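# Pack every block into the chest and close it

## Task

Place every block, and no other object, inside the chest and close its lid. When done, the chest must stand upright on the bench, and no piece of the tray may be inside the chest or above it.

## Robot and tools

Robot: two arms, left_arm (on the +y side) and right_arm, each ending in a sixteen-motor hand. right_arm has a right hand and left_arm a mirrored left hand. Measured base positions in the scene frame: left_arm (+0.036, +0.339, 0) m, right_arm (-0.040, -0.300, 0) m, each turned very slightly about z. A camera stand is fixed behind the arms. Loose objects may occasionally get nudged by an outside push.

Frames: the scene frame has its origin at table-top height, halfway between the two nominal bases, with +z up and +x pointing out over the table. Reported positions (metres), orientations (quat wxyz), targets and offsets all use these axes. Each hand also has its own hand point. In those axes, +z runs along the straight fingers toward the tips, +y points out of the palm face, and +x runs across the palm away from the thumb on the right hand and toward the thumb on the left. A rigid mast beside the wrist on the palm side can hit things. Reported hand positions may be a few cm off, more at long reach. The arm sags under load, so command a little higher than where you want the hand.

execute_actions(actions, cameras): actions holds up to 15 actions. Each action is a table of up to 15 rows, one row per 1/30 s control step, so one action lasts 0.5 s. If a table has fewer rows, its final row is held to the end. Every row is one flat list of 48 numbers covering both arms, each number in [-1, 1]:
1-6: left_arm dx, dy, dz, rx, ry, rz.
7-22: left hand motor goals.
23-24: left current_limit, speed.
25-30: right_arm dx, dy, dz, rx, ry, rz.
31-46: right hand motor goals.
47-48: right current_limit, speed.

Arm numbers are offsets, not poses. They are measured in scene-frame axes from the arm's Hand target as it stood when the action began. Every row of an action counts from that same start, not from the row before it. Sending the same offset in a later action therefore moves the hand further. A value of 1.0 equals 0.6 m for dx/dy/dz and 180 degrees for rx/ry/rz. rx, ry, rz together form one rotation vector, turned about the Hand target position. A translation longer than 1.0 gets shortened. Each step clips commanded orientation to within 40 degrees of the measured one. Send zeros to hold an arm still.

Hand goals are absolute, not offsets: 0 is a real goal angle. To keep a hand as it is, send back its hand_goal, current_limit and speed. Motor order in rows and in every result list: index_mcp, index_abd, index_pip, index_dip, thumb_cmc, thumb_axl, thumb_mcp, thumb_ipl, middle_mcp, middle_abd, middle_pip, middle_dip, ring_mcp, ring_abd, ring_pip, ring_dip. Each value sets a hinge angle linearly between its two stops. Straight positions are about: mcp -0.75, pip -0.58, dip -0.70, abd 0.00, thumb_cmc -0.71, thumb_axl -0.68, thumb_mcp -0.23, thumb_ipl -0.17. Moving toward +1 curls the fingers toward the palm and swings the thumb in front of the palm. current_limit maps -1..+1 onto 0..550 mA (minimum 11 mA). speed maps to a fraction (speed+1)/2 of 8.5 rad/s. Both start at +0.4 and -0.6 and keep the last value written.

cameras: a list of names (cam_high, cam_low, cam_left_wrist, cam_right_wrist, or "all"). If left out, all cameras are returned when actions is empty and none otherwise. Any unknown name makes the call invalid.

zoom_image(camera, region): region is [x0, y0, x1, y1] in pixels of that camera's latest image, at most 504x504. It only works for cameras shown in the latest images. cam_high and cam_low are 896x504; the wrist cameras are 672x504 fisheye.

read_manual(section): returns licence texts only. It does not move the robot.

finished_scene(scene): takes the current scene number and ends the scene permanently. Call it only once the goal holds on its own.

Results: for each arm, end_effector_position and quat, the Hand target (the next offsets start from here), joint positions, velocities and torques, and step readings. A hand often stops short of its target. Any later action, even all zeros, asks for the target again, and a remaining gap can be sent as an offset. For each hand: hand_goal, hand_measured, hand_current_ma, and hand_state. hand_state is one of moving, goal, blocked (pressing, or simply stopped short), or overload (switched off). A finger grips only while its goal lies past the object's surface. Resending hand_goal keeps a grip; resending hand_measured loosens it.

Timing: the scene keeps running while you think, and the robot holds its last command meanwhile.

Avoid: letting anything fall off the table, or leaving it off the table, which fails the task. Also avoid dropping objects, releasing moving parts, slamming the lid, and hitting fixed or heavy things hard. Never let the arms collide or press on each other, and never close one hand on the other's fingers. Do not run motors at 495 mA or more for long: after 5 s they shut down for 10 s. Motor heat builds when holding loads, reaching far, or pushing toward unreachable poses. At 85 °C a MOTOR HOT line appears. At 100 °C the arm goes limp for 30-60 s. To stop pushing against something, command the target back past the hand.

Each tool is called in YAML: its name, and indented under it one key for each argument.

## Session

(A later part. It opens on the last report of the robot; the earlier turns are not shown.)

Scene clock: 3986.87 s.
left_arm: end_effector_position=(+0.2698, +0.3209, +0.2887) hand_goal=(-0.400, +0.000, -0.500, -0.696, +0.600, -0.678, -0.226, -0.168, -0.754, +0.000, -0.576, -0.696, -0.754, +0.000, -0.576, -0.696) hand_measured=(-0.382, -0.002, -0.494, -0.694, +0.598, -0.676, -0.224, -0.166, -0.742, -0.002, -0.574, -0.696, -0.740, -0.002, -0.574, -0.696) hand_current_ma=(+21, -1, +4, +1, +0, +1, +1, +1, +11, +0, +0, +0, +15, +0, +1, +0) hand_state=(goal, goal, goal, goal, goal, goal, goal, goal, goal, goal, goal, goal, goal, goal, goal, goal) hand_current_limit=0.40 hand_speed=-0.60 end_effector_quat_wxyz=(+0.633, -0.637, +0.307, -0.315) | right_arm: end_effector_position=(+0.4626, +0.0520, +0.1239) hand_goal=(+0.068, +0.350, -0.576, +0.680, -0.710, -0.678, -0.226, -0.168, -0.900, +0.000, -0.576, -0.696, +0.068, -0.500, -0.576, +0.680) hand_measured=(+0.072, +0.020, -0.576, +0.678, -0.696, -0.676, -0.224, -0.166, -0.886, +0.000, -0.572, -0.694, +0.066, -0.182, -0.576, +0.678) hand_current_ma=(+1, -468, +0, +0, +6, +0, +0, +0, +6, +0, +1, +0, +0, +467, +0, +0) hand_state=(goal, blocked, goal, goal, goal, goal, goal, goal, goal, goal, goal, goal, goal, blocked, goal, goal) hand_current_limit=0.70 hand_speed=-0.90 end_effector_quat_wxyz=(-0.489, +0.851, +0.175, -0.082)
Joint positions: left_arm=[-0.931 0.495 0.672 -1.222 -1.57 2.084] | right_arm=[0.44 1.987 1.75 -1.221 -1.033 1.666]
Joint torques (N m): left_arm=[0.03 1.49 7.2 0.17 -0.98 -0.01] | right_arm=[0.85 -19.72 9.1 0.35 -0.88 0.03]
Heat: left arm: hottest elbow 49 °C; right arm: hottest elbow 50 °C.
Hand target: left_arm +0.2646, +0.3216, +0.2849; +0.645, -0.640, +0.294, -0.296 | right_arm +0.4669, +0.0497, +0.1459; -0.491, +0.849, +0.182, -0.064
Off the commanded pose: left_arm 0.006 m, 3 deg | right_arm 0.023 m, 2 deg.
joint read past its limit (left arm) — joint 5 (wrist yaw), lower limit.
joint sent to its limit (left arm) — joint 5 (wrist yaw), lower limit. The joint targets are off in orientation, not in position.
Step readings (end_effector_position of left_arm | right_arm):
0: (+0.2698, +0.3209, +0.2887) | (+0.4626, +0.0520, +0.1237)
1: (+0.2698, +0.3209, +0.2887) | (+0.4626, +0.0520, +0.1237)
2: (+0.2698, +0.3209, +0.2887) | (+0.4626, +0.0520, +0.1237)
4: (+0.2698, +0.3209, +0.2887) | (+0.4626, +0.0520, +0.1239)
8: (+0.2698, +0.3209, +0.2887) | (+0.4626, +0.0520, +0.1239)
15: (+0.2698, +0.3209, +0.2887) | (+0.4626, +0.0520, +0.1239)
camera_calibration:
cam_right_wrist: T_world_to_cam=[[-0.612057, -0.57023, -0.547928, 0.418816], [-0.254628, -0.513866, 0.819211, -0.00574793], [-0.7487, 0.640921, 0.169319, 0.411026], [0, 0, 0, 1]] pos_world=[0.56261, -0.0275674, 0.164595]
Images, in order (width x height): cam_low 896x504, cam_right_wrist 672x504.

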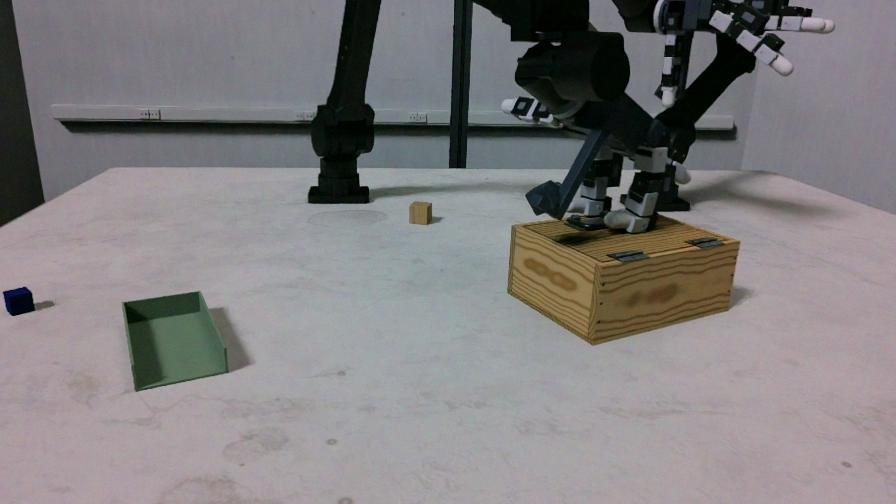

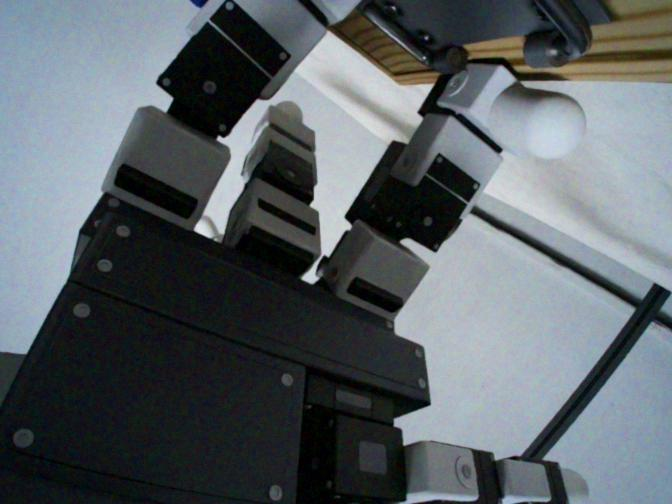

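execute_actions:
  actions:
    - [[0,0,0,0,0,0,-0.4,0,-0.5,-0.696,0.6,-0.678,-0.226,-0.168,-0.754,0,-0.576,-0.696,-0.754,0,-0.576,-0.696,0.4,-0.6,0,0,0.006,0.0003,-0.001,0,0.068,0.35,-0.576,0.68,-0.71,-0.678,-0.226,-0.168,-0.9,0,-0.576,-0.696,0.068,-0.5,-0.576,0.68,0.7,-0.9],[0,0,0,0,0,0,-0.4,0,-0.5,-0.696,0.6,-0.678,-0.226,-0.168,-0.754,0,-0.576,-0.696,-0.754,0,-0.576,-0.696,0.4,-0.6,0,0,0.018,0.001,-0.003,0,0.068,0.35,-0.576,0.68,-0.71,-0.678,-0.226,-0.168,-0.9,0,-0.576,-0.696,0.068,-0.5,-0.576,0.68,0.7,-0.9]]
  cameras: []

execute_actions:
  actions:
    - [[0,0,0,0,0,0,-0.4,0,-0.5,-0.696,0.6,-0.678,-0.226,-0.168,-0.754,0,-0.576,-0.696,-0.754,0,-0.576,-0.696,0.4,-0.6,0,0,0.006,0.0003,-0.001,0,0.068,0.35,-0.576,0.68,-0.71,-0.678,-0.226,-0.168,-0.9,0,-0.576,-0.696,0.068,-0.5,-0.576,0.68,0.7,-0.9],[0,0,0,0,0,0,-0.4,0,-0.5,-0.696,0.6,-0.678,-0.226,-0.168,-0.754,0,-0.576,-0.696,-0.754,0,-0.576,-0.696,0.4,-0.6,0,0,0.018,0.001,-0.003,0,0.068,0.35,-0.576,0.68,-0.71,-0.678,-0.226,-0.168,-0.9,0,-0.576,-0.696,0.068,-0.5,-0.576,0.68,0.7,-0.9]]
  cameras: ["cam_low", "cam_right_wrist"]

zoom_image:
  camera: "cam_low"
  region: [540, 160, 700, 270]

Scene clock: 4014.33 s.
left_arm: end_effector_position=(+0.2698, +0.3209, +0.2887) hand_goal=(-0.400, +0.000, -0.500, -0.696, +0.600, -0.678, -0.226, -0.168, -0.754, +0.000, -0.576, -0.696, -0.754, +0.000, -0.576, -0.696) hand_measured=(-0.382, -0.002, -0.494, -0.694, +0.598, -0.676, -0.224, -0.166, -0.742, -0.002, -0.574, -0.696, -0.740, -0.002, -0.574, -0.696) hand_current_ma=(+21, -1, +4, +1, +0, +1, +1, +1, +11, +0, +0, +0, +15, +0, +1, +0) hand_state=(goal, goal, goal, goal, goal, goal, goal, goal, goal, goal, goal, goal, goal, goal, goal, goal) hand_current_limit=0.40 hand_speed=-0.60 end_effector_quat_wxyz=(+0.633, -0.637, +0.307, -0.315) | right_arm: end_effector_position=(+0.4629, +0.0515, +0.1247) hand_goal=(+0.068, +0.350, -0.576, +0.680, -0.710, -0.678, -0.226, -0.168, -0.900, +0.000, -0.576, -0.696, +0.068, -0.500, -0.576, +0.680) hand_measured=(+0.068, +0.020, -0.576, +0.678, -0.696, -0.676, -0.224, -0.166, -0.886, +0.000, -0.572, -0.694, +0.064, -0.182, -0.576, +0.678) hand_current_ma=(+0, -468, +0, +0, +6, +0, +0, +0, +6, +0, +1, +0, -1, +467, +0, +0) hand_state=(goal, blocked, goal, goal, goal, goal, goal, goal, goal, goal, goal, goal, goal, blocked, goal, goal) hand_current_limit=0.70 hand_speed=-0.90 end_effector_quat_wxyz=(-0.487, +0.852, +0.176, -0.081)
Joint positions: left_arm=[-0.931 0.495 0.672 -1.222 -1.57 2.084] | right_arm=[0.44 1.986 1.75 -1.221 -1.029 1.666]
Joint torques (N m): left_arm=[-0.03 1.44 7.09 0.27 -0.97 0] | right_arm=[0.91 -20.6 9.84 -0.02 -0.96 0.04]
Heat: left arm: hottest elbow 49 °C; right arm: hottest elbow 51 °C.
Hand target: left_arm +0.2646, +0.3216, +0.2849; +0.645, -0.640, +0.294, -0.296 | right_arm +0.4669, +0.0498, +0.1569; -0.492, +0.849, +0.185, -0.060
Off the commanded pose: left_arm 0.006 m, 3 deg | right_arm 0.032 m, 3 deg.
joint read past its limit (left arm) — joint 5 (wrist yaw), lower limit.
joint sent to its limit (left arm) — joint 5 (wrist yaw), lower limit. The joint targets are off in orientation, not in position.
Step readings (end_effector_position of left_arm | right_arm):
0: (+0.2698, +0.3209, +0.2887) | (+0.4626, +0.0520, +0.1239)
1: (+0.2698, +0.3209, +0.2887) | (+0.4626, +0.0520, +0.1241)
2: (+0.2698, +0.3209, +0.2887) | (+0.4626, +0.0520, +0.1241)
4: (+0.2698, +0.3209, +0.2887) | (+0.4628, +0.0518, +0.1244)
8: (+0.2698, +0.3209, +0.2887) | (+0.4629, +0.0515, +0.1247)
15: (+0.2698, +0.3209, +0.2887) | (+0.4629, +0.0515, +0.1247)
No camera images: "cameras" was empty.

Scene clock: 4015.03 s.
left_arm: end_effector_position=(+0.2698, +0.3209, +0.2887) hand_goal=(-0.400, +0.000, -0.500, -0.696, +0.600, -0.678, -0.226, -0.168, -0.754, +0.000, -0.576, -0.696, -0.754, +0.000, -0.576, -0.696) hand_measured=(-0.382, -0.002, -0.494, -0.694, +0.598, -0.676, -0.224, -0.166, -0.742, -0.002, -0.574, -0.696, -0.740, -0.002, -0.574, -0.696) hand_current_ma=(+21, -1, +4, +1, +0, +1, +1, +1, +11, +0, +0, +0, +15, +0, +1, +0) hand_state=(goal, goal, goal, goal, goal, goal, goal, goal, goal, goal, goal, goal, goal, goal, goal, goal) hand_current_limit=0.40 hand_speed=-0.60 end_effector_quat_wxyz=(+0.633, -0.637, +0.307, -0.315) | right_arm: end_effector_position=(+0.4613, +0.0500, +0.1329) hand_goal=(+0.068, +0.350, -0.576, +0.680, -0.710, -0.678, -0.226, -0.168, -0.900, +0.000, -0.576, -0.696, +0.068, -0.500, -0.576, +0.680) hand_measured=(+0.068, +0.020, -0.576, +0.678, -0.696, -0.676, -0.224, -0.166, -0.886, +0.000, -0.572, -0.694, +0.062, -0.182, -0.578, +0.678) hand_current_ma=(+0, -468, +0, +0, +6, +0, +0, +0, +6, +0, +1, +0, -1, +467, +0, +0) hand_state=(goal, blocked, goal, goal, goal, goal, goal, goal, goal, goal, goal, goal, goal, blocked, goal, goal) hand_current_limit=0.70 hand_speed=-0.90 end_effector_quat_wxyz=(-0.486, +0.852, +0.178, -0.078)
Joint positions: left_arm=[-0.931 0.495 0.672 -1.222 -1.57 2.084] | right_arm=[0.44 1.971 1.75 -1.23 -1.026 1.664]
Joint torques (N m): left_arm=[-0.03 1.38 7.12 0.23 -0.99 -0.01] | right_arm=[0.91 -20.25 10.74 -0.09 -1.05 0.06]
Heat: left arm: hottest elbow 49 °C; right arm: hottest elbow 51 °C.
Hand target: left_arm +0.2646, +0.3216, +0.2849; +0.645, -0.640, +0.294, -0.296 | right_arm +0.4669, +0.0497, +0.1676; -0.492, +0.848, +0.187, -0.056
Off the commanded pose: left_arm 0.006 m, 3 deg | right_arm 0.035 m, 3 deg.
joint read past its limit (left arm) — joint 5 (wrist yaw), lower limit.
joint sent to its limit (left arm) — joint 5 (wrist yaw), lower limit. The joint targets are off in orientation, not in position.
Step readings (end_effector_position of left_arm | right_arm):
0: (+0.2698, +0.3209, +0.2887) | (+0.4629, +0.0515, +0.1247)
1: (+0.2698, +0.3209, +0.2887) | (+0.4629, +0.0515, +0.1247)
2: (+0.2698, +0.3209, +0.2887) | (+0.4629, +0.0514, +0.1246)
4: (+0.2698, +0.3209, +0.2887) | (+0.4623, +0.0511, +0.1253)
8: (+0.2698, +0.3209, +0.2887) | (+0.4618, +0.0504, +0.1279)
15: (+0.2698, +0.3209, +0.2887) | (+0.4614, +0.0502, +0.1327)
camera_calibration:
cam_right_wrist: T_world_to_cam=[[-0.606099, -0.571829, -0.552862, 0.419862], [-0.263597, -0.511396, 0.817919, -0.0102064], [-0.750441, 0.641472, 0.159224, 0.411923], [0, 0, 0, 1]] pos_world=[0.560912, -0.0293677, 0.174886]
Images, in order (width x height): cam_low 896x504, cam_right_wrist 672x504.

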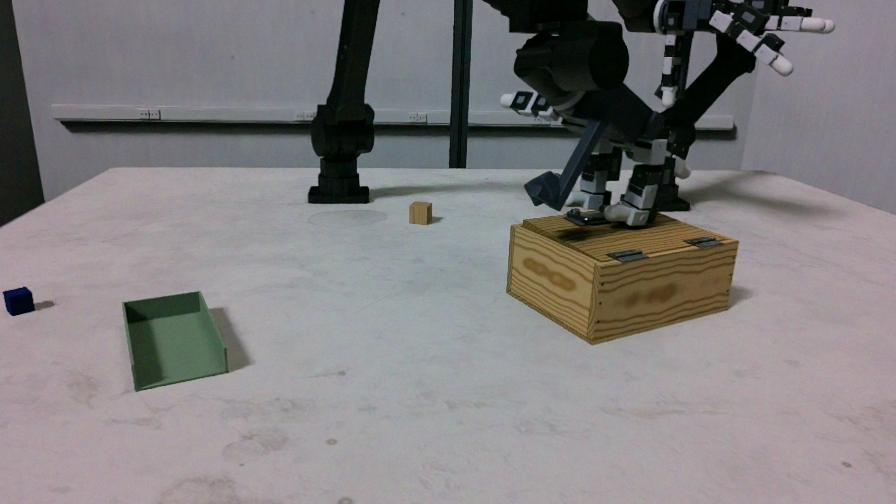

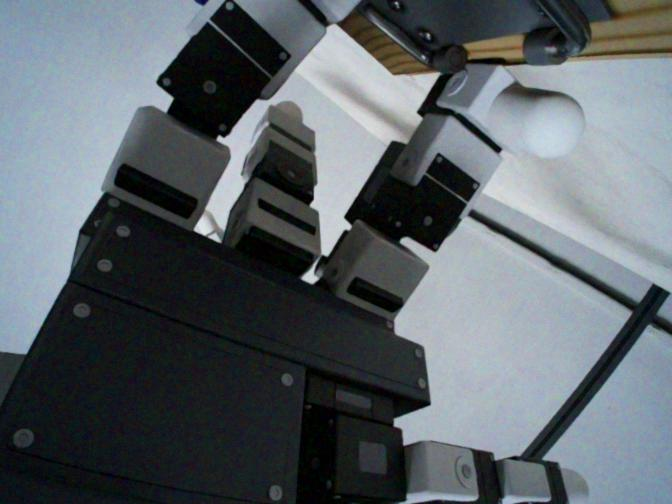

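Scaled by 3.150.

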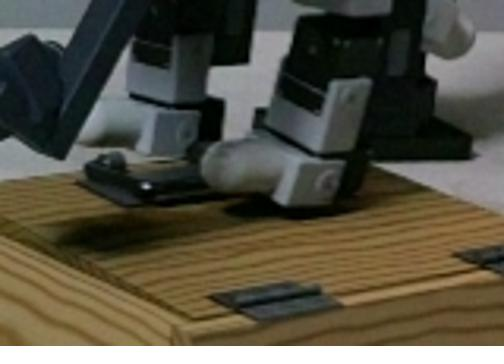

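execute_actions:
  actions:
    - [[0,0,0,0,0,0,-0.4,0,-0.5,-0.696,0.6,-0.678,-0.226,-0.168,-0.754,0,-0.576,-0.696,-0.754,0,-0.576,-0.696,0.4,-0.6,0,0,0.005,-0.003,0.006,0,0.068,0.35,-0.576,0.68,-0.71,-0.678,-0.226,-0.168,-0.9,0,-0.576,-0.696,0.068,-0.5,-0.576,0.68,0.7,-0.9],[0,0,0,0,0,0,-0.4,0,-0.5,-0.696,0.6,-0.678,-0.226,-0.168,-0.754,0,-0.576,-0.696,-0.754,0,-0.576,-0.696,0.4,-0.6,0,0,0.015,-0.008,0.018,0,0.068,0.35,-0.576,0.68,-0.71,-0.678,-0.226,-0.168,-0.9,0,-0.576,-0.696,0.068,-0.5,-0.576,0.68,0.7,-0.9]]
  cameras: ["cam_low", "cam_right_wrist"]

zoom_image:
  camera: "cam_low"
  region: [540, 160, 700, 270]

Scene clock: 4083.50 s.
left_arm: end_effector_position=(+0.2698, +0.3209, +0.2887) hand_goal=(-0.400, +0.000, -0.500, -0.696, +0.600, -0.678, -0.226, -0.168, -0.754, +0.000, -0.576, -0.696, -0.754, +0.000, -0.576, -0.696) hand_measured=(-0.382, -0.002, -0.494, -0.694, +0.598, -0.676, -0.224, -0.166, -0.742, -0.002, -0.574, -0.696, -0.740, -0.002, -0.574, -0.696) hand_current_ma=(+21, -1, +4, +1, +0, +1, +1, +1, +11, +0, +0, +0, +15, +0, +1, +0) hand_state=(goal, goal, goal, goal, goal, goal, goal, goal, goal, goal, goal, goal, goal, goal, goal, goal) hand_current_limit=0.40 hand_speed=-0.60 end_effector_quat_wxyz=(+0.633, -0.637, +0.307, -0.315) | right_arm: end_effector_position=(+0.4542, +0.0462, +0.1520) hand_goal=(+0.068, +0.350, -0.576, +0.680, -0.710, -0.678, -0.226, -0.168, -0.900, +0.000, -0.576, -0.696, +0.068, -0.500, -0.576, +0.680) hand_measured=(+0.072, +0.020, -0.576, +0.678, -0.696, -0.676, -0.224, -0.166, -0.886, +0.000, -0.572, -0.694, +0.062, -0.182, -0.578, +0.678) hand_current_ma=(+0, -467, +0, +0, +6, +0, +0, +0, +6, +0, +1, +0, -1, +467, +0, +0) hand_state=(goal, blocked, goal, goal, goal, goal, goal, goal, goal, goal, goal, goal, goal, blocked, goal, goal) hand_current_limit=0.70 hand_speed=-0.90 end_effector_quat_wxyz=(-0.480, +0.856, +0.167, -0.098)
Joint positions: left_arm=[-0.931 0.495 0.672 -1.222 -1.57 2.084] | right_arm=[0.44 1.971 1.801 -1.332 -1.023 1.662]
Joint torques (N m): left_arm=[0.21 1.67 7.21 0.28 -0.97 -0.01] | right_arm=[0.91 -17.61 13.14 -0.21 -1.17 0.09]
Motor temperatures (°C): left_arm=[24 28 49 27 33 26] | right_arm=[24 44 55 26 29 24]
Heat: left arm: hottest elbow 49 °C; right arm: hottest elbow 55 °C.
Hand target: left_arm +0.2646, +0.3216, +0.2849; +0.645, -0.640, +0.294, -0.296 | right_arm +0.4669, +0.0498, +0.1767; -0.487, +0.852, +0.172, -0.082
Off the commanded pose: left_arm 0.006 m, 3 deg | right_arm 0.028 m, 2 deg.
joint read past its limit (left arm) — joint 5 (wrist yaw), lower limit.
joint sent to its limit (left arm) — joint 5 (wrist yaw), lower limit. The joint targets are off in orientation, not in position.
Step readings (end_effector_position of left_arm | right_arm):
0: (+0.2698, +0.3209, +0.2887) | (+0.4613, +0.0500, +0.1329)
1: (+0.2698, +0.3209, +0.2887) | (+0.4613, +0.0500, +0.1329)
2: (+0.2698, +0.3209, +0.2887) | (+0.4609, +0.0497, +0.1329)
4: (+0.2698, +0.3209, +0.2887) | (+0.4581, +0.0481, +0.1343)
8: (+0.2698, +0.3209, +0.2887) | (+0.4535, +0.0459, +0.1417)
15: (+0.2698, +0.3209, +0.2887) | (+0.4540, +0.0461, +0.1507)
camera_calibration:
cam_right_wrist: T_world_to_cam=[[-0.628771, -0.584723, -0.512587, 0.428693], [-0.227183, -0.492298, 0.840256, -0.0505138], [-0.743663, 0.64478, 0.176703, 0.40009], [0, 0, 0, 1]] pos_world=[0.555606, -0.0321708, 0.19149]
Images, in order (width x height): cam_low 896x504, cam_right_wrist 672x504.

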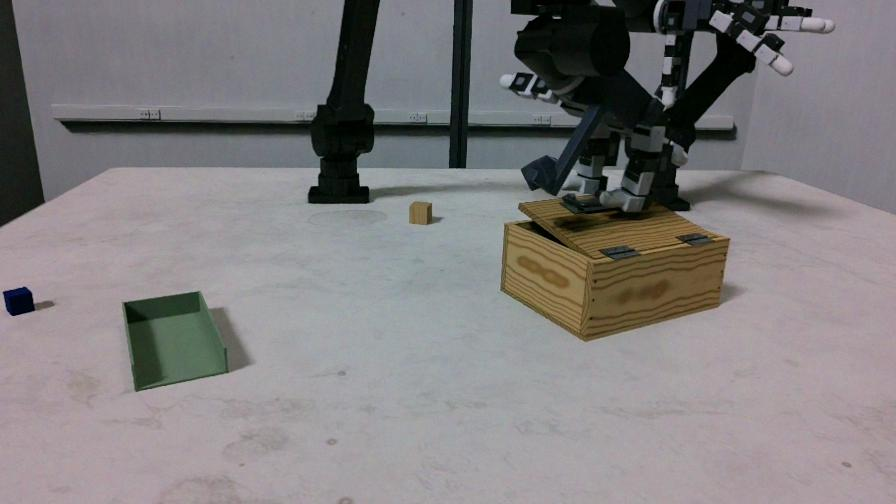

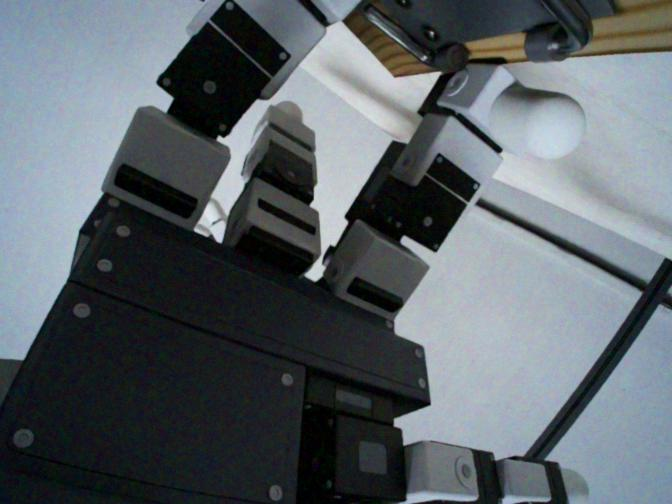

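Scaled by 3.150.

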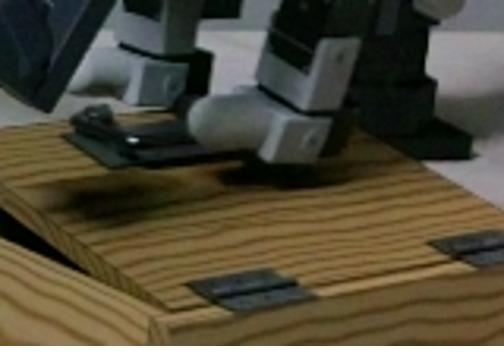

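execute_actions:
  actions:
    - [[0,0,0,0,0,0,-0.4,0,-0.5,-0.696,0.6,-0.678,-0.226,-0.168,-0.754,0,-0.576,-0.696,-0.754,0,-0.576,-0.696,0.4,-0.6,0.006,0.003,0.006,-0.003,0.006,0,0.068,0.35,-0.576,0.68,-0.71,-0.678,-0.226,-0.168,-0.9,0,-0.576,-0.696,0.068,-0.5,-0.576,0.68,0.7,-0.9],[0,0,0,0,0,0,-0.4,0,-0.5,-0.696,0.6,-0.678,-0.226,-0.168,-0.754,0,-0.576,-0.696,-0.754,0,-0.576,-0.696,0.4,-0.6,0.015,0.006,0.018,-0.008,0.018,0,0.068,0.35,-0.576,0.68,-0.71,-0.678,-0.226,-0.168,-0.9,0,-0.576,-0.696,0.068,-0.5,-0.576,0.68,0.7,-0.9]]
  cameras: ["all"]

zoom_image:
  camera: "cam_low"
  region: [480, 160, 760, 350]

zoom_image:
  camera: "cam_high"
  region: [350, 150, 530, 330]

Scene clock: 4101.57 s.
left_arm: end_effector_position=(+0.2698, +0.3209, +0.2887) hand_goal=(-0.400, +0.000, -0.500, -0.696, +0.600, -0.678, -0.226, -0.168, -0.754, +0.000, -0.576, -0.696, -0.754, +0.000, -0.576, -0.696) hand_measured=(-0.382, -0.002, -0.494, -0.694, +0.598, -0.676, -0.224, -0.166, -0.742, -0.002, -0.574, -0.696, -0.740, -0.002, -0.574, -0.696) hand_current_ma=(+21, -1, +4, +1, +0, +1, +1, +1, +11, +0, +0, +0, +15, +0, +1, +0) hand_state=(goal, goal, goal, goal, goal, goal, goal, goal, goal, goal, goal, goal, goal, goal, goal, goal) hand_current_limit=0.40 hand_speed=-0.60 end_effector_quat_wxyz=(+0.633, -0.637, +0.307, -0.315) | right_arm: end_effector_position=(+0.4591, +0.0486, +0.1634) hand_goal=(+0.068, +0.350, -0.576, +0.680, -0.710, -0.678, -0.226, -0.168, -0.900, +0.000, -0.576, -0.696, +0.068, -0.500, -0.576, +0.680) hand_measured=(+0.074, +0.020, -0.574, +0.678, -0.696, -0.676, -0.224, -0.166, -0.886, +0.000, -0.572, -0.694, +0.064, -0.186, -0.578, +0.678) hand_current_ma=(+1, -468, +0, +0, +6, +0, +0, +0, +6, +0, +1, +0, +0, +467, +0, +0) hand_state=(goal, blocked, goal, goal, goal, goal, goal, goal, goal, goal, goal, goal, goal, blocked, goal, goal) hand_current_limit=0.70 hand_speed=-0.90 end_effector_quat_wxyz=(-0.471, +0.860, +0.145, -0.133)
Joint positions: left_arm=[-0.931 0.495 0.672 -1.222 -1.57 2.084] | right_arm=[0.44 2.037 1.931 -1.472 -1.023 1.67]
Joint torques (N m): left_arm=[0.21 1.32 7.21 0.25 -0.99 -0.02] | right_arm=[0.91 -18.14 13.59 0.01 -1.21 0.03]
Motor temperatures (°C): left_arm=[24 28 49 27 33 26] | right_arm=[24 44 58 26 29 24]
Heat: left arm: hottest elbow 49 °C; right arm: hottest elbow 58 °C.
Hand target: left_arm +0.2646, +0.3216, +0.2849; +0.645, -0.640, +0.294, -0.296 | right_arm +0.4759, +0.0534, +0.1876; -0.481, +0.856, +0.158, -0.108
Off the commanded pose: left_arm 0.006 m, 3 deg | right_arm 0.030 m, 3 deg.
joint read past its limit (left arm) — joint 5 (wrist yaw), lower limit.
joint sent to its limit (left arm) — joint 5 (wrist yaw), lower limit. The joint targets are off in orientation, not in position.
Step readings (end_effector_position of left_arm | right_arm):
0: (+0.2698, +0.3209, +0.2887) | (+0.4542, +0.0462, +0.1520)
1: (+0.2698, +0.3209, +0.2887) | (+0.4542, +0.0462, +0.1522)
2: (+0.2698, +0.3209, +0.2887) | (+0.4543, +0.0462, +0.1526)
4: (+0.2698, +0.3209, +0.2887) | (+0.4560, +0.0470, +0.1556)
8: (+0.2698, +0.3209, +0.2887) | (+0.4579, +0.0480, +0.1611)
15: (+0.2698, +0.3209, +0.2887) | (+0.4591, +0.0485, +0.1639)
camera_calibration:
cam_left_wrist: T_world_to_cam=[[-0.48933, 0.624269, 0.60897, -0.274029], [-0.308375, -0.777027, 0.548756, 0.126744], [0.815758, 0.0807315, 0.572732, -0.28942], [0, 0, 0, 1]] pos_world=[0.141091, 0.292917, 0.263084]
cam_right_wrist: T_world_to_cam=[[-0.667373, -0.598951, -0.442573, 0.445854], [-0.164481, -0.461057, 0.871993, -0.093253], [-0.726333, 0.654739, 0.209181, 0.386447], [0, 0, 0, 1]] pos_world=[0.562902, -0.028972, 0.197802]

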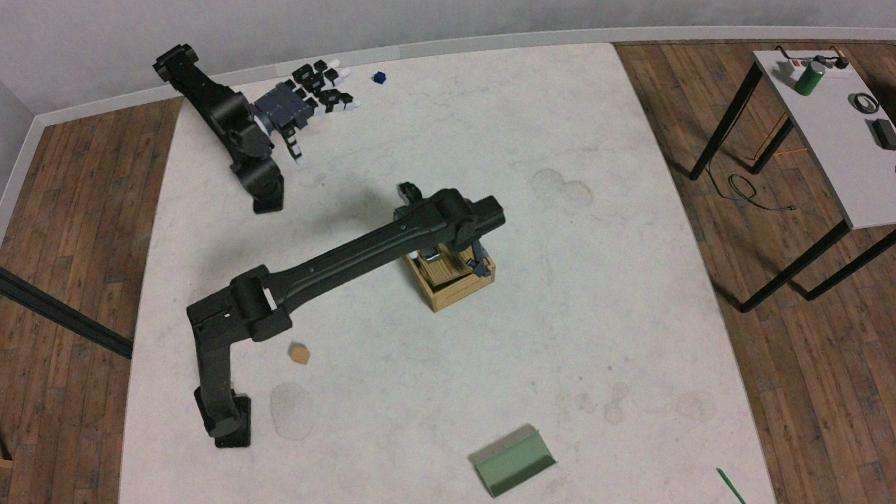

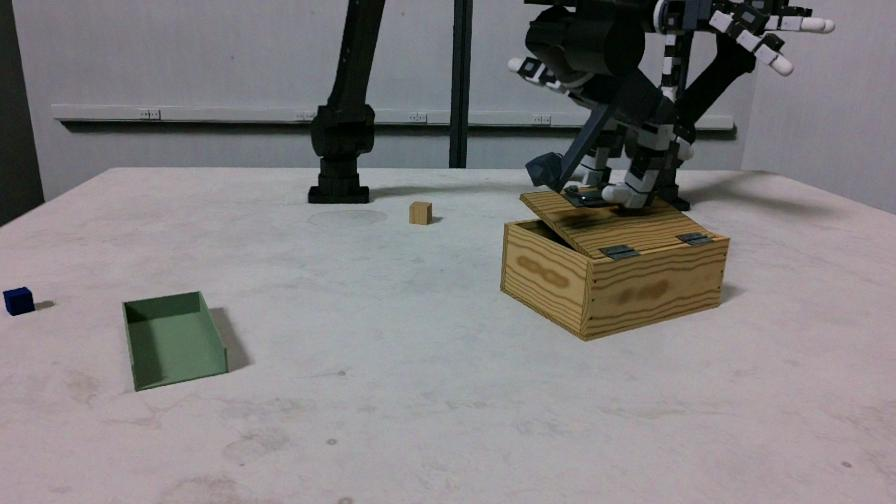

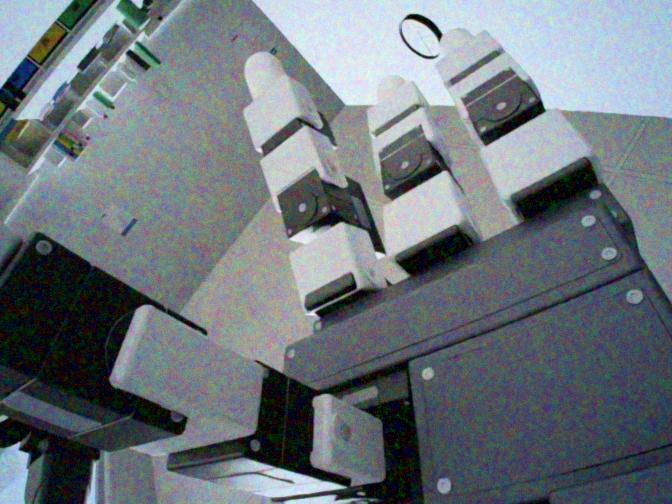

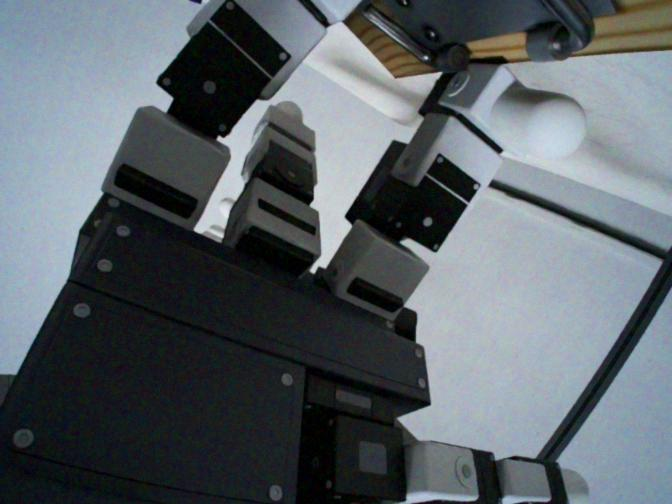

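Scaled by 1.800.

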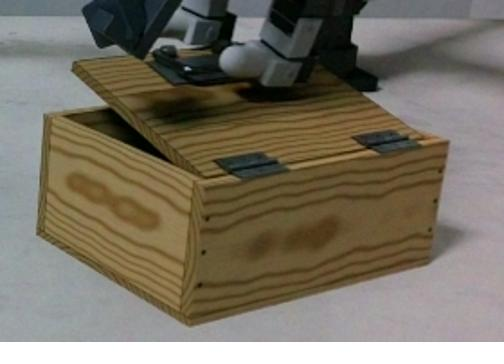

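Scaled by 2.800.

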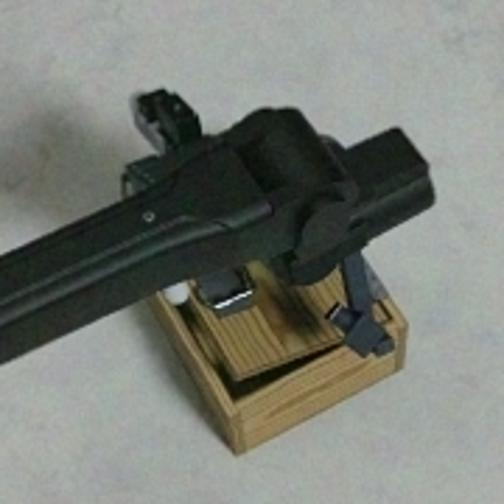

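execute_actions:
  actions:
    - [[0,0,0,0,0,0,-0.4,0,-0.5,-0.696,0.6,-0.678,-0.226,-0.168,-0.754,0,-0.576,-0.696,-0.754,0,-0.576,-0.696,0.4,-0.6,0.003,0.001,0.006,-0.003,0.007,0,0.068,0.35,-0.576,0.68,-0.71,-0.678,-0.226,-0.168,-0.9,0,-0.576,-0.696,0.068,-0.5,-0.576,0.68,0.7,-0.9],[0,0,0,0,0,0,-0.4,0,-0.5,-0.696,0.6,-0.678,-0.226,-0.168,-0.754,0,-0.576,-0.696,-0.754,0,-0.576,-0.696,0.4,-0.6,0.007,0.003,0.018,-0.009,0.021,0,0.068,0.35,-0.576,0.68,-0.71,-0.678,-0.226,-0.168,-0.9,0,-0.576,-0.696,0.068,-0.5,-0.576,0.68,0.7,-0.9]]
    - [[0,0,0,0,0,0,-0.4,0,-0.5,-0.696,0.6,-0.678,-0.226,-0.168,-0.754,0,-0.576,-0.696,-0.754,0,-0.576,-0.696,0.4,-0.6,0.003,0.001,0.006,-0.003,0.007,0,0.068,0.35,-0.576,0.68,-0.71,-0.678,-0.226,-0.168,-0.9,0,-0.576,-0.696,0.068,-0.5,-0.576,0.68,0.7,-0.9],[0,0,0,0,0,0,-0.4,0,-0.5,-0.696,0.6,-0.678,-0.226,-0.168,-0.754,0,-0.576,-0.696,-0.754,0,-0.576,-0.696,0.4,-0.6,0.007,0.003,0.018,-0.009,0.021,0,0.068,0.35,-0.576,0.68,-0.71,-0.678,-0.226,-0.168,-0.9,0,-0.576,-0.696,0.068,-0.5,-0.576,0.68,0.7,-0.9]]
  cameras: ["cam_low", "cam_right_wrist"]

zoom_image:
  camera: "cam_low"
  region: [480, 140, 760, 350]

Scene clock: 4127.70 s.
left_arm: end_effector_position=(+0.2698, +0.3209, +0.2887) hand_goal=(-0.400, +0.000, -0.500, -0.696, +0.600, -0.678, -0.226, -0.168, -0.754, +0.000, -0.576, -0.696, -0.754, +0.000, -0.576, -0.696) hand_measured=(-0.382, -0.002, -0.494, -0.694, +0.598, -0.676, -0.224, -0.166, -0.742, -0.002, -0.574, -0.696, -0.740, -0.002, -0.574, -0.696) hand_current_ma=(+21, -1, +4, +1, +0, +1, +1, +1, +11, +0, +0, +0, +15, +0, +1, +0) hand_state=(goal, goal, goal, goal, goal, goal, goal, goal, goal, goal, goal, goal, goal, goal, goal, goal) hand_current_limit=0.40 hand_speed=-0.60 end_effector_quat_wxyz=(+0.633, -0.637, +0.307, -0.315) | right_arm: end_effector_position=(+0.4706, +0.0548, +0.1880) hand_goal=(+0.068, +0.350, -0.576, +0.680, -0.710, -0.678, -0.226, -0.168, -0.900, +0.000, -0.576, -0.696, +0.068, -0.500, -0.576, +0.680) hand_measured=(+0.078, +0.020, -0.574, +0.680, -0.696, -0.676, -0.224, -0.166, -0.886, +0.000, -0.572, -0.694, +0.066, -0.186, -0.578, +0.678) hand_current_ma=(+3, -468, +0, +0, +6, +0, +0, +0, +6, +0, +1, +0, +0, +467, +0, +0) hand_state=(goal, blocked, goal, goal, goal, goal, goal, goal, goal, goal, goal, goal, goal, blocked, goal, goal) hand_current_limit=0.70 hand_speed=-0.90 end_effector_quat_wxyz=(-0.459, +0.864, +0.112, -0.174)
Joint positions: left_arm=[-0.931 0.495 0.672 -1.222 -1.57 2.084] | right_arm=[0.44 2.148 2.166 -1.68 -1.024 1.698]
Joint torques (N m): left_arm=[0.38 1.26 7.15 0.29 -0.96 -0.01] | right_arm=[0.67 -19.19 13.42 -0.02 -1.21 0.18]
Motor temperatures (°C): left_arm=[24 28 49 27 33 26] | right_arm=[24 43 61 26 30 24]
Heat: left arm: hottest elbow 49 °C; right arm: hottest elbow 61 °C.
Hand target: left_arm +0.2646, +0.3216, +0.2849; +0.645, -0.640, +0.294, -0.296 | right_arm +0.4843, +0.0569, +0.2091; -0.466, +0.860, +0.122, -0.169
Off the commanded pose: left_arm 0.006 m, 3 deg | right_arm 0.025 m, 2 deg.
joint read past its limit (left arm) — joint 5 (wrist yaw), lower limit.
joint sent to its limit (left arm) — joint 5 (wrist yaw), lower limit. The joint targets are off in orientation, not in position.
joint sent to its limit (right arm) — joint 4 (wrist pitch), lower limit. The joint targets still meet the commanded pose.
Step readings (end_effector_position of left_arm | right_arm):
0: (+0.2698, +0.3209, +0.2887) | (+0.4591, +0.0486, +0.1635)
1: (+0.2698, +0.3209, +0.2887) | (+0.4590, +0.0485, +0.1633)
2: (+0.2698, +0.3209, +0.2887) | (+0.4592, +0.0486, +0.1640)
4: (+0.2698, +0.3209, +0.2887) | (+0.4604, +0.0492, +0.1667)
8: (+0.2698, +0.3209, +0.2887) | (+0.4631, +0.0505, +0.1733)
15: (+0.2698, +0.3209, +0.2887) | (+0.4646, +0.0512, +0.1772)
16: (+0.2698, +0.3209, +0.2887) | (+0.4646, +0.0512, +0.1773)
17: (+0.2698, +0.3209, +0.2887) | (+0.4648, +0.0513, +0.1776)
19: (+0.2698, +0.3209, +0.2887) | (+0.4659, +0.0518, +0.1795)
23: (+0.2698, +0.3209, +0.2887) | (+0.4688, +0.0537, +0.1841)
30: (+0.2698, +0.3209, +0.2887) | (+0.4704, +0.0547, +0.1875)
camera_calibration:
cam_right_wrist: T_world_to_cam=[[-0.715193, -0.606367, -0.34759, 0.473323], [-0.0836217, -0.419511, 0.90389, -0.156289], [-0.693907, 0.675522, 0.249326, 0.361661], [0, 0, 0, 1]] pos_world=[0.576407, -0.0228671, 0.215619]
Images, in order (width x height): cam_low 896x504, cam_right_wrist 672x504.

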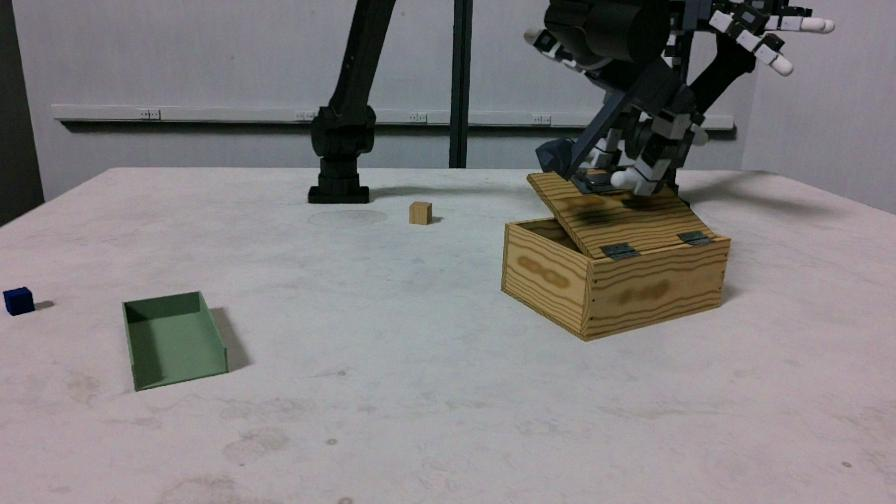

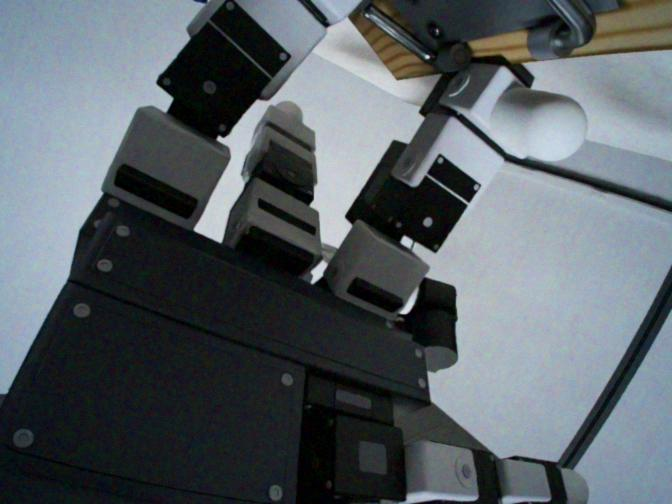

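Scaled by 1.800.

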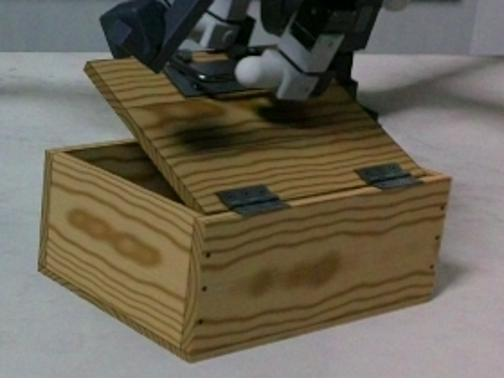

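execute_actions:
  actions:
    - [[0,0,0.03,-0.1,-0.093,0,-0.75,0,-0.576,-0.696,0.6,-0.678,-0.226,-0.168,-0.754,0,-0.576,-0.696,-0.754,0,-0.576,-0.696,0.4,-0.6,0,0,0,0,0,0,0.068,0.35,-0.576,0.68,-0.71,-0.678,-0.226,-0.168,-0.9,0,-0.576,-0.696,0.068,-0.5,-0.576,0.68,0.7,-0.9]]
    - [[0,0,0,-0.1,-0.093,0,-0.75,0,-0.576,-0.696,0.6,-0.678,-0.226,-0.168,-0.754,0,-0.576,-0.696,-0.754,0,-0.576,-0.696,0.4,-0.6,0,0,0,0,0,0,0.068,0.35,-0.576,0.68,-0.71,-0.678,-0.226,-0.168,-0.9,0,-0.576,-0.696,0.068,-0.5,-0.576,0.68,0.7,-0.9]]
    - [[0,0,0,-0.1,-0.093,0,-0.75,0,-0.576,-0.696,0.6,-0.678,-0.226,-0.168,-0.754,0,-0.576,-0.696,-0.754,0,-0.576,-0.696,0.4,-0.6,0,0,0,0,0,0,0.068,0.35,-0.576,0.68,-0.71,-0.678,-0.226,-0.168,-0.9,0,-0.576,-0.696,0.068,-0.5,-0.576,0.68,0.7,-0.9]]
  cameras: []

Scene clock: 4243.27 s.
left_arm: end_effector_position=(+0.2662, +0.3230, +0.3023) hand_goal=(-0.750, +0.000, -0.576, -0.696, +0.600, -0.678, -0.226, -0.168, -0.754, +0.000, -0.576, -0.696, -0.754, +0.000, -0.576, -0.696) hand_measured=(-0.740, +0.002, -0.572, -0.694, +0.606, -0.676, -0.224, -0.166, -0.746, +0.002, -0.574, -0.696, -0.744, +0.002, -0.574, -0.696) hand_current_ma=(+9, +0, +2, +1, +4, +1, +1, +1, +7, +0, +0, +0, +10, +0, +1, +0) hand_state=(goal, goal, goal, goal, goal, goal, goal, goal, goal, goal, goal, goal, goal, goal, goal, goal) hand_current_limit=0.40 hand_speed=-0.60 end_effector_quat_wxyz=(-0.332, +0.698, +0.113, +0.624) | right_arm: end_effector_position=(+0.4705, +0.0548, +0.1876) hand_goal=(+0.068, +0.350, -0.576, +0.680, -0.710, -0.678, -0.226, -0.168, -0.900, +0.000, -0.576, -0.696, +0.068, -0.500, -0.576, +0.680) hand_measured=(+0.078, +0.020, -0.574, +0.680, -0.696, -0.676, -0.224, -0.166, -0.886, +0.000, -0.572, -0.694, +0.066, -0.186, -0.578, +0.678) hand_current_ma=(+4, -468, +0, +0, +6, +0, +0, +0, +6, +0, +1, +0, +0, +467, +0, +0) hand_state=(goal, blocked, goal, goal, goal, goal, goal, goal, goal, goal, goal, goal, goal, blocked, goal, goal) hand_current_limit=0.70 hand_speed=-0.90 end_effector_quat_wxyz=(-0.459, +0.864, +0.111, -0.175)
Joint positions: left_arm=[-0.942 0.028 0.398 -0.925 -1.571 1.343] | right_arm=[0.44 2.149 2.166 -1.681 -1.024 1.7]
Joint torques (N m): left_arm=[0.5 4.13 7.24 1.77 -0.58 -0.3] | right_arm=[0.62 -19.14 13.42 -0.02 -1.21 0.18]
Motor temperatures (°C): left_arm=[24 28 49 27 33 26] | right_arm=[24 43 66 26 31 24]
Heat: left arm: hottest elbow 49 °C; right arm: hottest elbow 66 °C.
Hand target: left_arm +0.2646, +0.3216, +0.3029; -0.355, +0.675, +0.158, +0.628 | right_arm +0.4843, +0.0569, +0.2090; -0.466, +0.860, +0.122, -0.169
Off the commanded pose: left_arm 0.002 m, 6 deg | right_arm 0.026 m, 2 deg.
joint read past its limit (left arm) — joint 5 (wrist yaw), lower limit.
joint sent to its limit (left arm) — joint 2 (shoulder), lower limit; joint 5 (wrist yaw), lower limit. The joint targets are off in orientation, not in position.
joint sent to its limit (right arm) — joint 4 (wrist pitch), lower limit. The joint targets still meet the commanded pose.
Step readings (end_effector_position of left_arm | right_arm):
0: (+0.2698, +0.3209, +0.2887) | (+0.4705, +0.0548, +0.1878)
1: (+0.2698, +0.3209, +0.2886) | (+0.4705, +0.0548, +0.1878)
2: (+0.2694, +0.3213, +0.2887) | (+0.4705, +0.0548, +0.1878)
4: (+0.2686, +0.3219, +0.2892) | (+0.4705, +0.0548, +0.1878)
8: (+0.2627, +0.3287, +0.3004) | (+0.4705, +0.0548, +0.1878)
15: (+0.2633, +0.3279, +0.3052) | (+0.4705, +0.0548, +0.1876)
16: (+0.2636, +0.3275, +0.3043) | (+0.4705, +0.0548, +0.1876)
17: (+0.2649, +0.3258, +0.3037) | (+0.4705, +0.0548, +0.1876)
19: (+0.2661, +0.3239, +0.3007) | (+0.4705, +0.0548, +0.1876)
23: (+0.2624, +0.3279, +0.2979) | (+0.4705, +0.0548, +0.1876)
30: (+0.2640, +0.3259, +0.3025) | (+0.4705, +0.0548, +0.1876)
31: (+0.2643, +0.3255, +0.3023) | (+0.4705, +0.0548, +0.1876)
32: (+0.2650, +0.3246, +0.3024) | (+0.4705, +0.0548, +0.1876)
34: (+0.2654, +0.3240, +0.2999) | (+0.4705, +0.0548, +0.1876)
38: (+0.2641, +0.3257, +0.2946) | (+0.4705, +0.0548, +0.1876)
45: (+0.2655, +0.3239, +0.3000) | (+0.4705, +0.0548, +0.1876)
No camera images: "cameras" was empty.

execute_actions:
  actions:
    - [[0.06,-0.05,0,-0.1,-0.093,0,-0.75,0,-0.576,-0.696,0.6,-0.678,-0.226,-0.168,-0.754,0,-0.576,-0.696,-0.754,0,-0.576,-0.696,0.4,-0.6,0,0,0,0,0,0,0.068,0.35,-0.576,0.68,-0.71,-0.678,-0.226,-0.168,-0.9,0,-0.576,-0.696,0.068,-0.5,-0.576,0.68,0.7,-0.9]]
    - [[0.03,-0.03,0,-0.1,-0.093,0,-0.75,0,-0.576,-0.696,0.6,-0.678,-0.226,-0.168,-0.754,0,-0.576,-0.696,-0.754,0,-0.576,-0.696,0.4,-0.6,0,0,0,0,0,0,0.068,0.35,-0.576,0.68,-0.71,-0.678,-0.226,-0.168,-0.9,0,-0.576,-0.696,0.068,-0.5,-0.576,0.68,0.7,-0.9]]
    - [[0,0,0,-0.1,-0.093,0,-0.75,0,-0.576,-0.696,0.6,-0.678,-0.226,-0.168,-0.754,0,-0.576,-0.696,-0.754,0,-0.576,-0.696,0.4,-0.6,0,0,0,0,0,0,0.068,0.35,-0.576,0.68,-0.71,-0.678,-0.226,-0.168,-0.9,0,-0.576,-0.696,0.068,-0.5,-0.576,0.68,0.7,-0.9]]
  cameras: []

Scene clock: 4264.60 s.
left_arm: end_effector_position=(+0.3182, +0.2719, +0.3005) hand_goal=(-0.750, +0.000, -0.576, -0.696, +0.600, -0.678, -0.226, -0.168, -0.754, +0.000, -0.576, -0.696, -0.754, +0.000, -0.576, -0.696) hand_measured=(-0.756, +0.002, -0.576, -0.694, +0.608, -0.676, -0.224, -0.166, -0.758, +0.002, -0.576, -0.696, -0.760, +0.002, -0.576, -0.696) hand_current_ma=(-4, +1, +0, +1, +7, +1, +1, +1, -3, +0, +0, +0, -4, +1, +0, +0) hand_state=(goal, goal, goal, goal, goal, goal, goal, goal, goal, goal, goal, goal, goal, goal, goal, goal) hand_current_limit=0.40 hand_speed=-0.60 end_effector_quat_wxyz=(+0.100, +0.475, +0.524, +0.700) | right_arm: end_effector_position=(+0.4705, +0.0548, +0.1876) hand_goal=(+0.068, +0.350, -0.576, +0.680, -0.710, -0.678, -0.226, -0.168, -0.900, +0.000, -0.576, -0.696, +0.068, -0.500, -0.576, +0.680) hand_measured=(+0.078, +0.020, -0.574, +0.680, -0.696, -0.676, -0.224, -0.166, -0.886, +0.000, -0.572, -0.694, +0.066, -0.186, -0.578, +0.678) hand_current_ma=(+4, -468, +0, +0, +6, +0, +0, +0, +6, +0, +1, +0, +0, +467, +0, +0) hand_state=(goal, blocked, goal, goal, goal, goal, goal, goal, goal, goal, goal, goal, goal, blocked, goal, goal) hand_current_limit=0.70 hand_speed=-0.90 end_effector_quat_wxyz=(-0.459, +0.864, +0.111, -0.175)
Joint positions: left_arm=[-0.896 0.835 0.229 0.312 -1.567 0.3] | right_arm=[0.44 2.149 2.166 -1.681 -1.024 1.7]
Joint torques (N m): left_arm=[1.79 0.85 7.57 1.76 -0.46 -0.22] | right_arm=[0.67 -19.08 13.44 -0.03 -1.21 0.18]
Motor temperatures (°C): left_arm=[24 28 49 27 32 26] | right_arm=[24 43 66 26 31 24]
Heat: left arm: hottest elbow 49 °C; right arm: hottest elbow 66 °C.
Hand target: left_arm +0.3186, +0.2736, +0.3029; +0.078, +0.439, +0.547, +0.708 | right_arm +0.4843, +0.0569, +0.2090; -0.466, +0.860, +0.122, -0.169
Off the commanded pose: left_arm 0.003 m, 6 deg | right_arm 0.026 m, 2 deg.
joint sent to its limit (left arm) — joint 5 (wrist yaw), lower limit. The joint targets are off in orientation, not in position.
joint sent to its limit (right arm) — joint 4 (wrist pitch), lower limit. The joint targets still meet the commanded pose.
Step readings (end_effector_position of left_arm | right_arm):
0: (+0.2662, +0.3230, +0.3023) | (+0.4705, +0.0548, +0.1876)
1: (+0.2663, +0.3228, +0.3024) | (+0.4705, +0.0548, +0.1876)
2: (+0.2673, +0.3214, +0.3037) | (+0.4705, +0.0548, +0.1876)
4: (+0.2708, +0.3164, +0.3044) | (+0.4705, +0.0548, +0.1876)
8: (+0.2786, +0.3050, +0.2949) | (+0.4705, +0.0548, +0.1876)
15: (+0.2920, +0.2911, +0.2974) | (+0.4705, +0.0548, +0.1876)
16: (+0.2937, +0.2907, +0.2980) | (+0.4705, +0.0548, +0.1876)
17: (+0.2953, +0.2899, +0.3000) | (+0.4705, +0.0548, +0.1876)
19: (+0.2993, +0.2865, +0.3033) | (+0.4705, +0.0548, +0.1876)
23: (+0.3086, +0.2760, +0.2968) | (+0.4705, +0.0548, +0.1876)
30: (+0.3186, +0.2685, +0.2944) | (+0.4705, +0.0548, +0.1876)
31: (+0.3187, +0.2691, +0.2957) | (+0.4705, +0.0548, +0.1876)
32: (+0.3182, +0.2700, +0.2983) | (+0.4705, +0.0548, +0.1876)
34: (+0.3177, +0.2713, +0.3034) | (+0.4705, +0.0548, +0.1876)
38: (+0.3213, +0.2673, +0.2993) | (+0.4705, +0.0548, +0.1876)
45: (+0.3205, +0.2686, +0.2980) | (+0.4705, +0.0548, +0.1876)
No camera images: "cameras" was empty.

execute_actions:
  actions:
    - [[-0.02,0,0.15,-0.06,-0.05,-0.05,-0.75,0,-0.576,-0.696,0.6,-0.678,-0.226,-0.168,-0.754,0,-0.576,-0.696,-0.754,0,-0.576,-0.696,0.4,-0.6,0,0,0,0,0,0,0.068,0.35,-0.576,0.68,-0.71,-0.678,-0.226,-0.168,-0.9,0,-0.576,-0.696,0.068,-0.5,-0.576,0.68,0.7,-0.9]]
    - [[-0.01,-0.02,0.02,-0.05,0,-0.13,-0.75,0,-0.576,-0.696,0.6,-0.678,-0.226,-0.168,-0.754,0,-0.576,-0.696,-0.754,0,-0.576,-0.696,0.4,-0.6,0,0,0,0,0,0,0.068,0.35,-0.576,0.68,-0.71,-0.678,-0.226,-0.168,-0.9,0,-0.576,-0.696,0.068,-0.5,-0.576,0.68,0.7,-0.9]]
    - [[0,-0.02,0,-0.03,0,-0.13,-0.75,0,-0.576,-0.696,0.6,-0.678,-0.226,-0.168,-0.754,0,-0.576,-0.696,-0.754,0,-0.576,-0.696,0.4,-0.6,0,0,0,0,0,0,0.068,0.35,-0.576,0.68,-0.71,-0.678,-0.226,-0.168,-0.9,0,-0.576,-0.696,0.068,-0.5,-0.576,0.68,0.7,-0.9]]
  cameras: ["cam_high", "cam_low"]

Scene clock: 4293.90 s.
left_arm: end_effector_position=(+0.3046, +0.2415, +0.3813) hand_goal=(-0.750, +0.000, -0.576, -0.696, +0.600, -0.678, -0.226, -0.168, -0.754, +0.000, -0.576, -0.696, -0.754, +0.000, -0.576, -0.696) hand_measured=(-0.760, +0.000, -0.576, -0.694, +0.604, -0.676, -0.224, -0.166, -0.762, +0.000, -0.576, -0.696, -0.766, +0.000, -0.576, -0.696) hand_current_ma=(-9, +0, +0, +1, +2, +1, +1, +1, -7, +0, +0, +0, -10, +0, +0, +0) hand_state=(goal, goal, goal, goal, goal, goal, goal, goal, goal, goal, goal, goal, goal, goal, goal, goal) hand_current_limit=0.40 hand_speed=-0.60 end_effector_quat_wxyz=(+0.496, +0.596, +0.434, +0.459) | right_arm: end_effector_position=(+0.4705, +0.0548, +0.1876) hand_goal=(+0.068, +0.350, -0.576, +0.680, -0.710, -0.678, -0.226, -0.168, -0.900, +0.000, -0.576, -0.696, +0.068, -0.500, -0.576, +0.680) hand_measured=(+0.078, +0.020, -0.574, +0.680, -0.696, -0.676, -0.224, -0.166, -0.886, +0.000, -0.572, -0.694, +0.066, -0.186, -0.578, +0.678) hand_current_ma=(+4, -468, +0, +0, +6, +0, +0, +0, +6, +0, +1, +0, +0, +467, +0, +0) hand_state=(goal, blocked, goal, goal, goal, goal, goal, goal, goal, goal, goal, goal, goal, blocked, goal, goal) hand_current_limit=0.70 hand_speed=-0.90 end_effector_quat_wxyz=(-0.459, +0.864, +0.111, -0.175)
Joint positions: left_arm=[-0.719 0.194 0.317 -0.222 -0.501 0.071] | right_arm=[0.44 2.149 2.166 -1.681 -1.024 1.7]
Joint torques (N m): left_arm=[1.61 2.02 11.74 1.57 0.09 -0.19] | right_arm=[0.67 -19.14 13.42 -0.02 -1.21 0.17]
Motor temperatures (°C): left_arm=[24 28 49 27 31 26] | right_arm=[24 44 67 26 31 24]
Heat: left arm: hottest elbow 49 °C; right arm: hottest elbow 67 °C.
Hand target: left_arm +0.3006, +0.2496, +0.4050; +0.512, +0.580, +0.437, +0.459 | right_arm +0.4843, +0.0569, +0.2090; -0.466, +0.860, +0.122, -0.169
Off the commanded pose: left_arm 0.025 m, 3 deg | right_arm 0.026 m, 2 deg.
joint sent to its limit (right arm) — joint 4 (wrist pitch), lower limit. The joint targets still meet the commanded pose.
Step readings (end_effector_position of left_arm | right_arm):
0: (+0.3181, +0.2719, +0.3005) | (+0.4705, +0.0548, +0.1876)
1: (+0.3181, +0.2719, +0.3005) | (+0.4705, +0.0548, +0.1876)
2: (+0.3182, +0.2719, +0.3011) | (+0.4705, +0.0548, +0.1876)
4: (+0.3164, +0.2738, +0.3088) | (+0.4705, +0.0548, +0.1876)
8: (+0.3063, +0.2846, +0.3477) | (+0.4705, +0.0548, +0.1876)
15: (+0.3030, +0.2821, +0.3740) | (+0.4705, +0.0548, +0.1876)
16: (+0.3035, +0.2806, +0.3739) | (+0.4705, +0.0548, +0.1876)
17: (+0.3067, +0.2751, +0.3748) | (+0.4705, +0.0548, +0.1876)
19: (+0.3120, +0.2588, +0.3818) | (+0.4705, +0.0548, +0.1876)
23: (+0.3024, +0.2567, +0.4016) | (+0.4705, +0.0548, +0.1876)
30: (+0.3019, +0.2569, +0.3886) | (+0.4705, +0.0548, +0.1876)
31: (+0.3031, +0.2548, +0.3857) | (+0.4705, +0.0548, +0.1876)
32: (+0.3052, +0.2475, +0.3839) | (+0.4705, +0.0548, +0.1876)
34: (+0.3061, +0.2309, +0.3848) | (+0.4705, +0.0548, +0.1876)
38: (+0.2971, +0.2335, +0.3962) | (+0.4705, +0.0548, +0.1876)
45: (+0.3020, +0.2419, +0.3865) | (+0.4705, +0.0548, +0.1876)
Images, in order (width x height): cam_high 896x504, cam_low 896x504.

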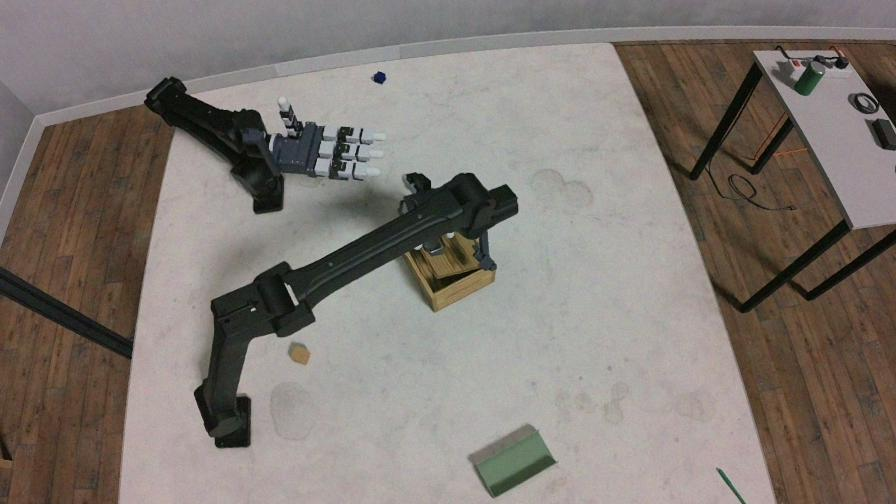

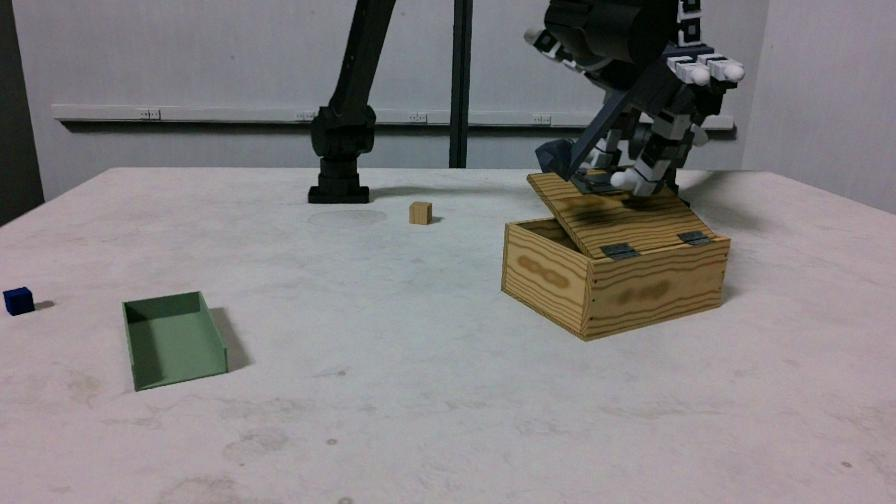

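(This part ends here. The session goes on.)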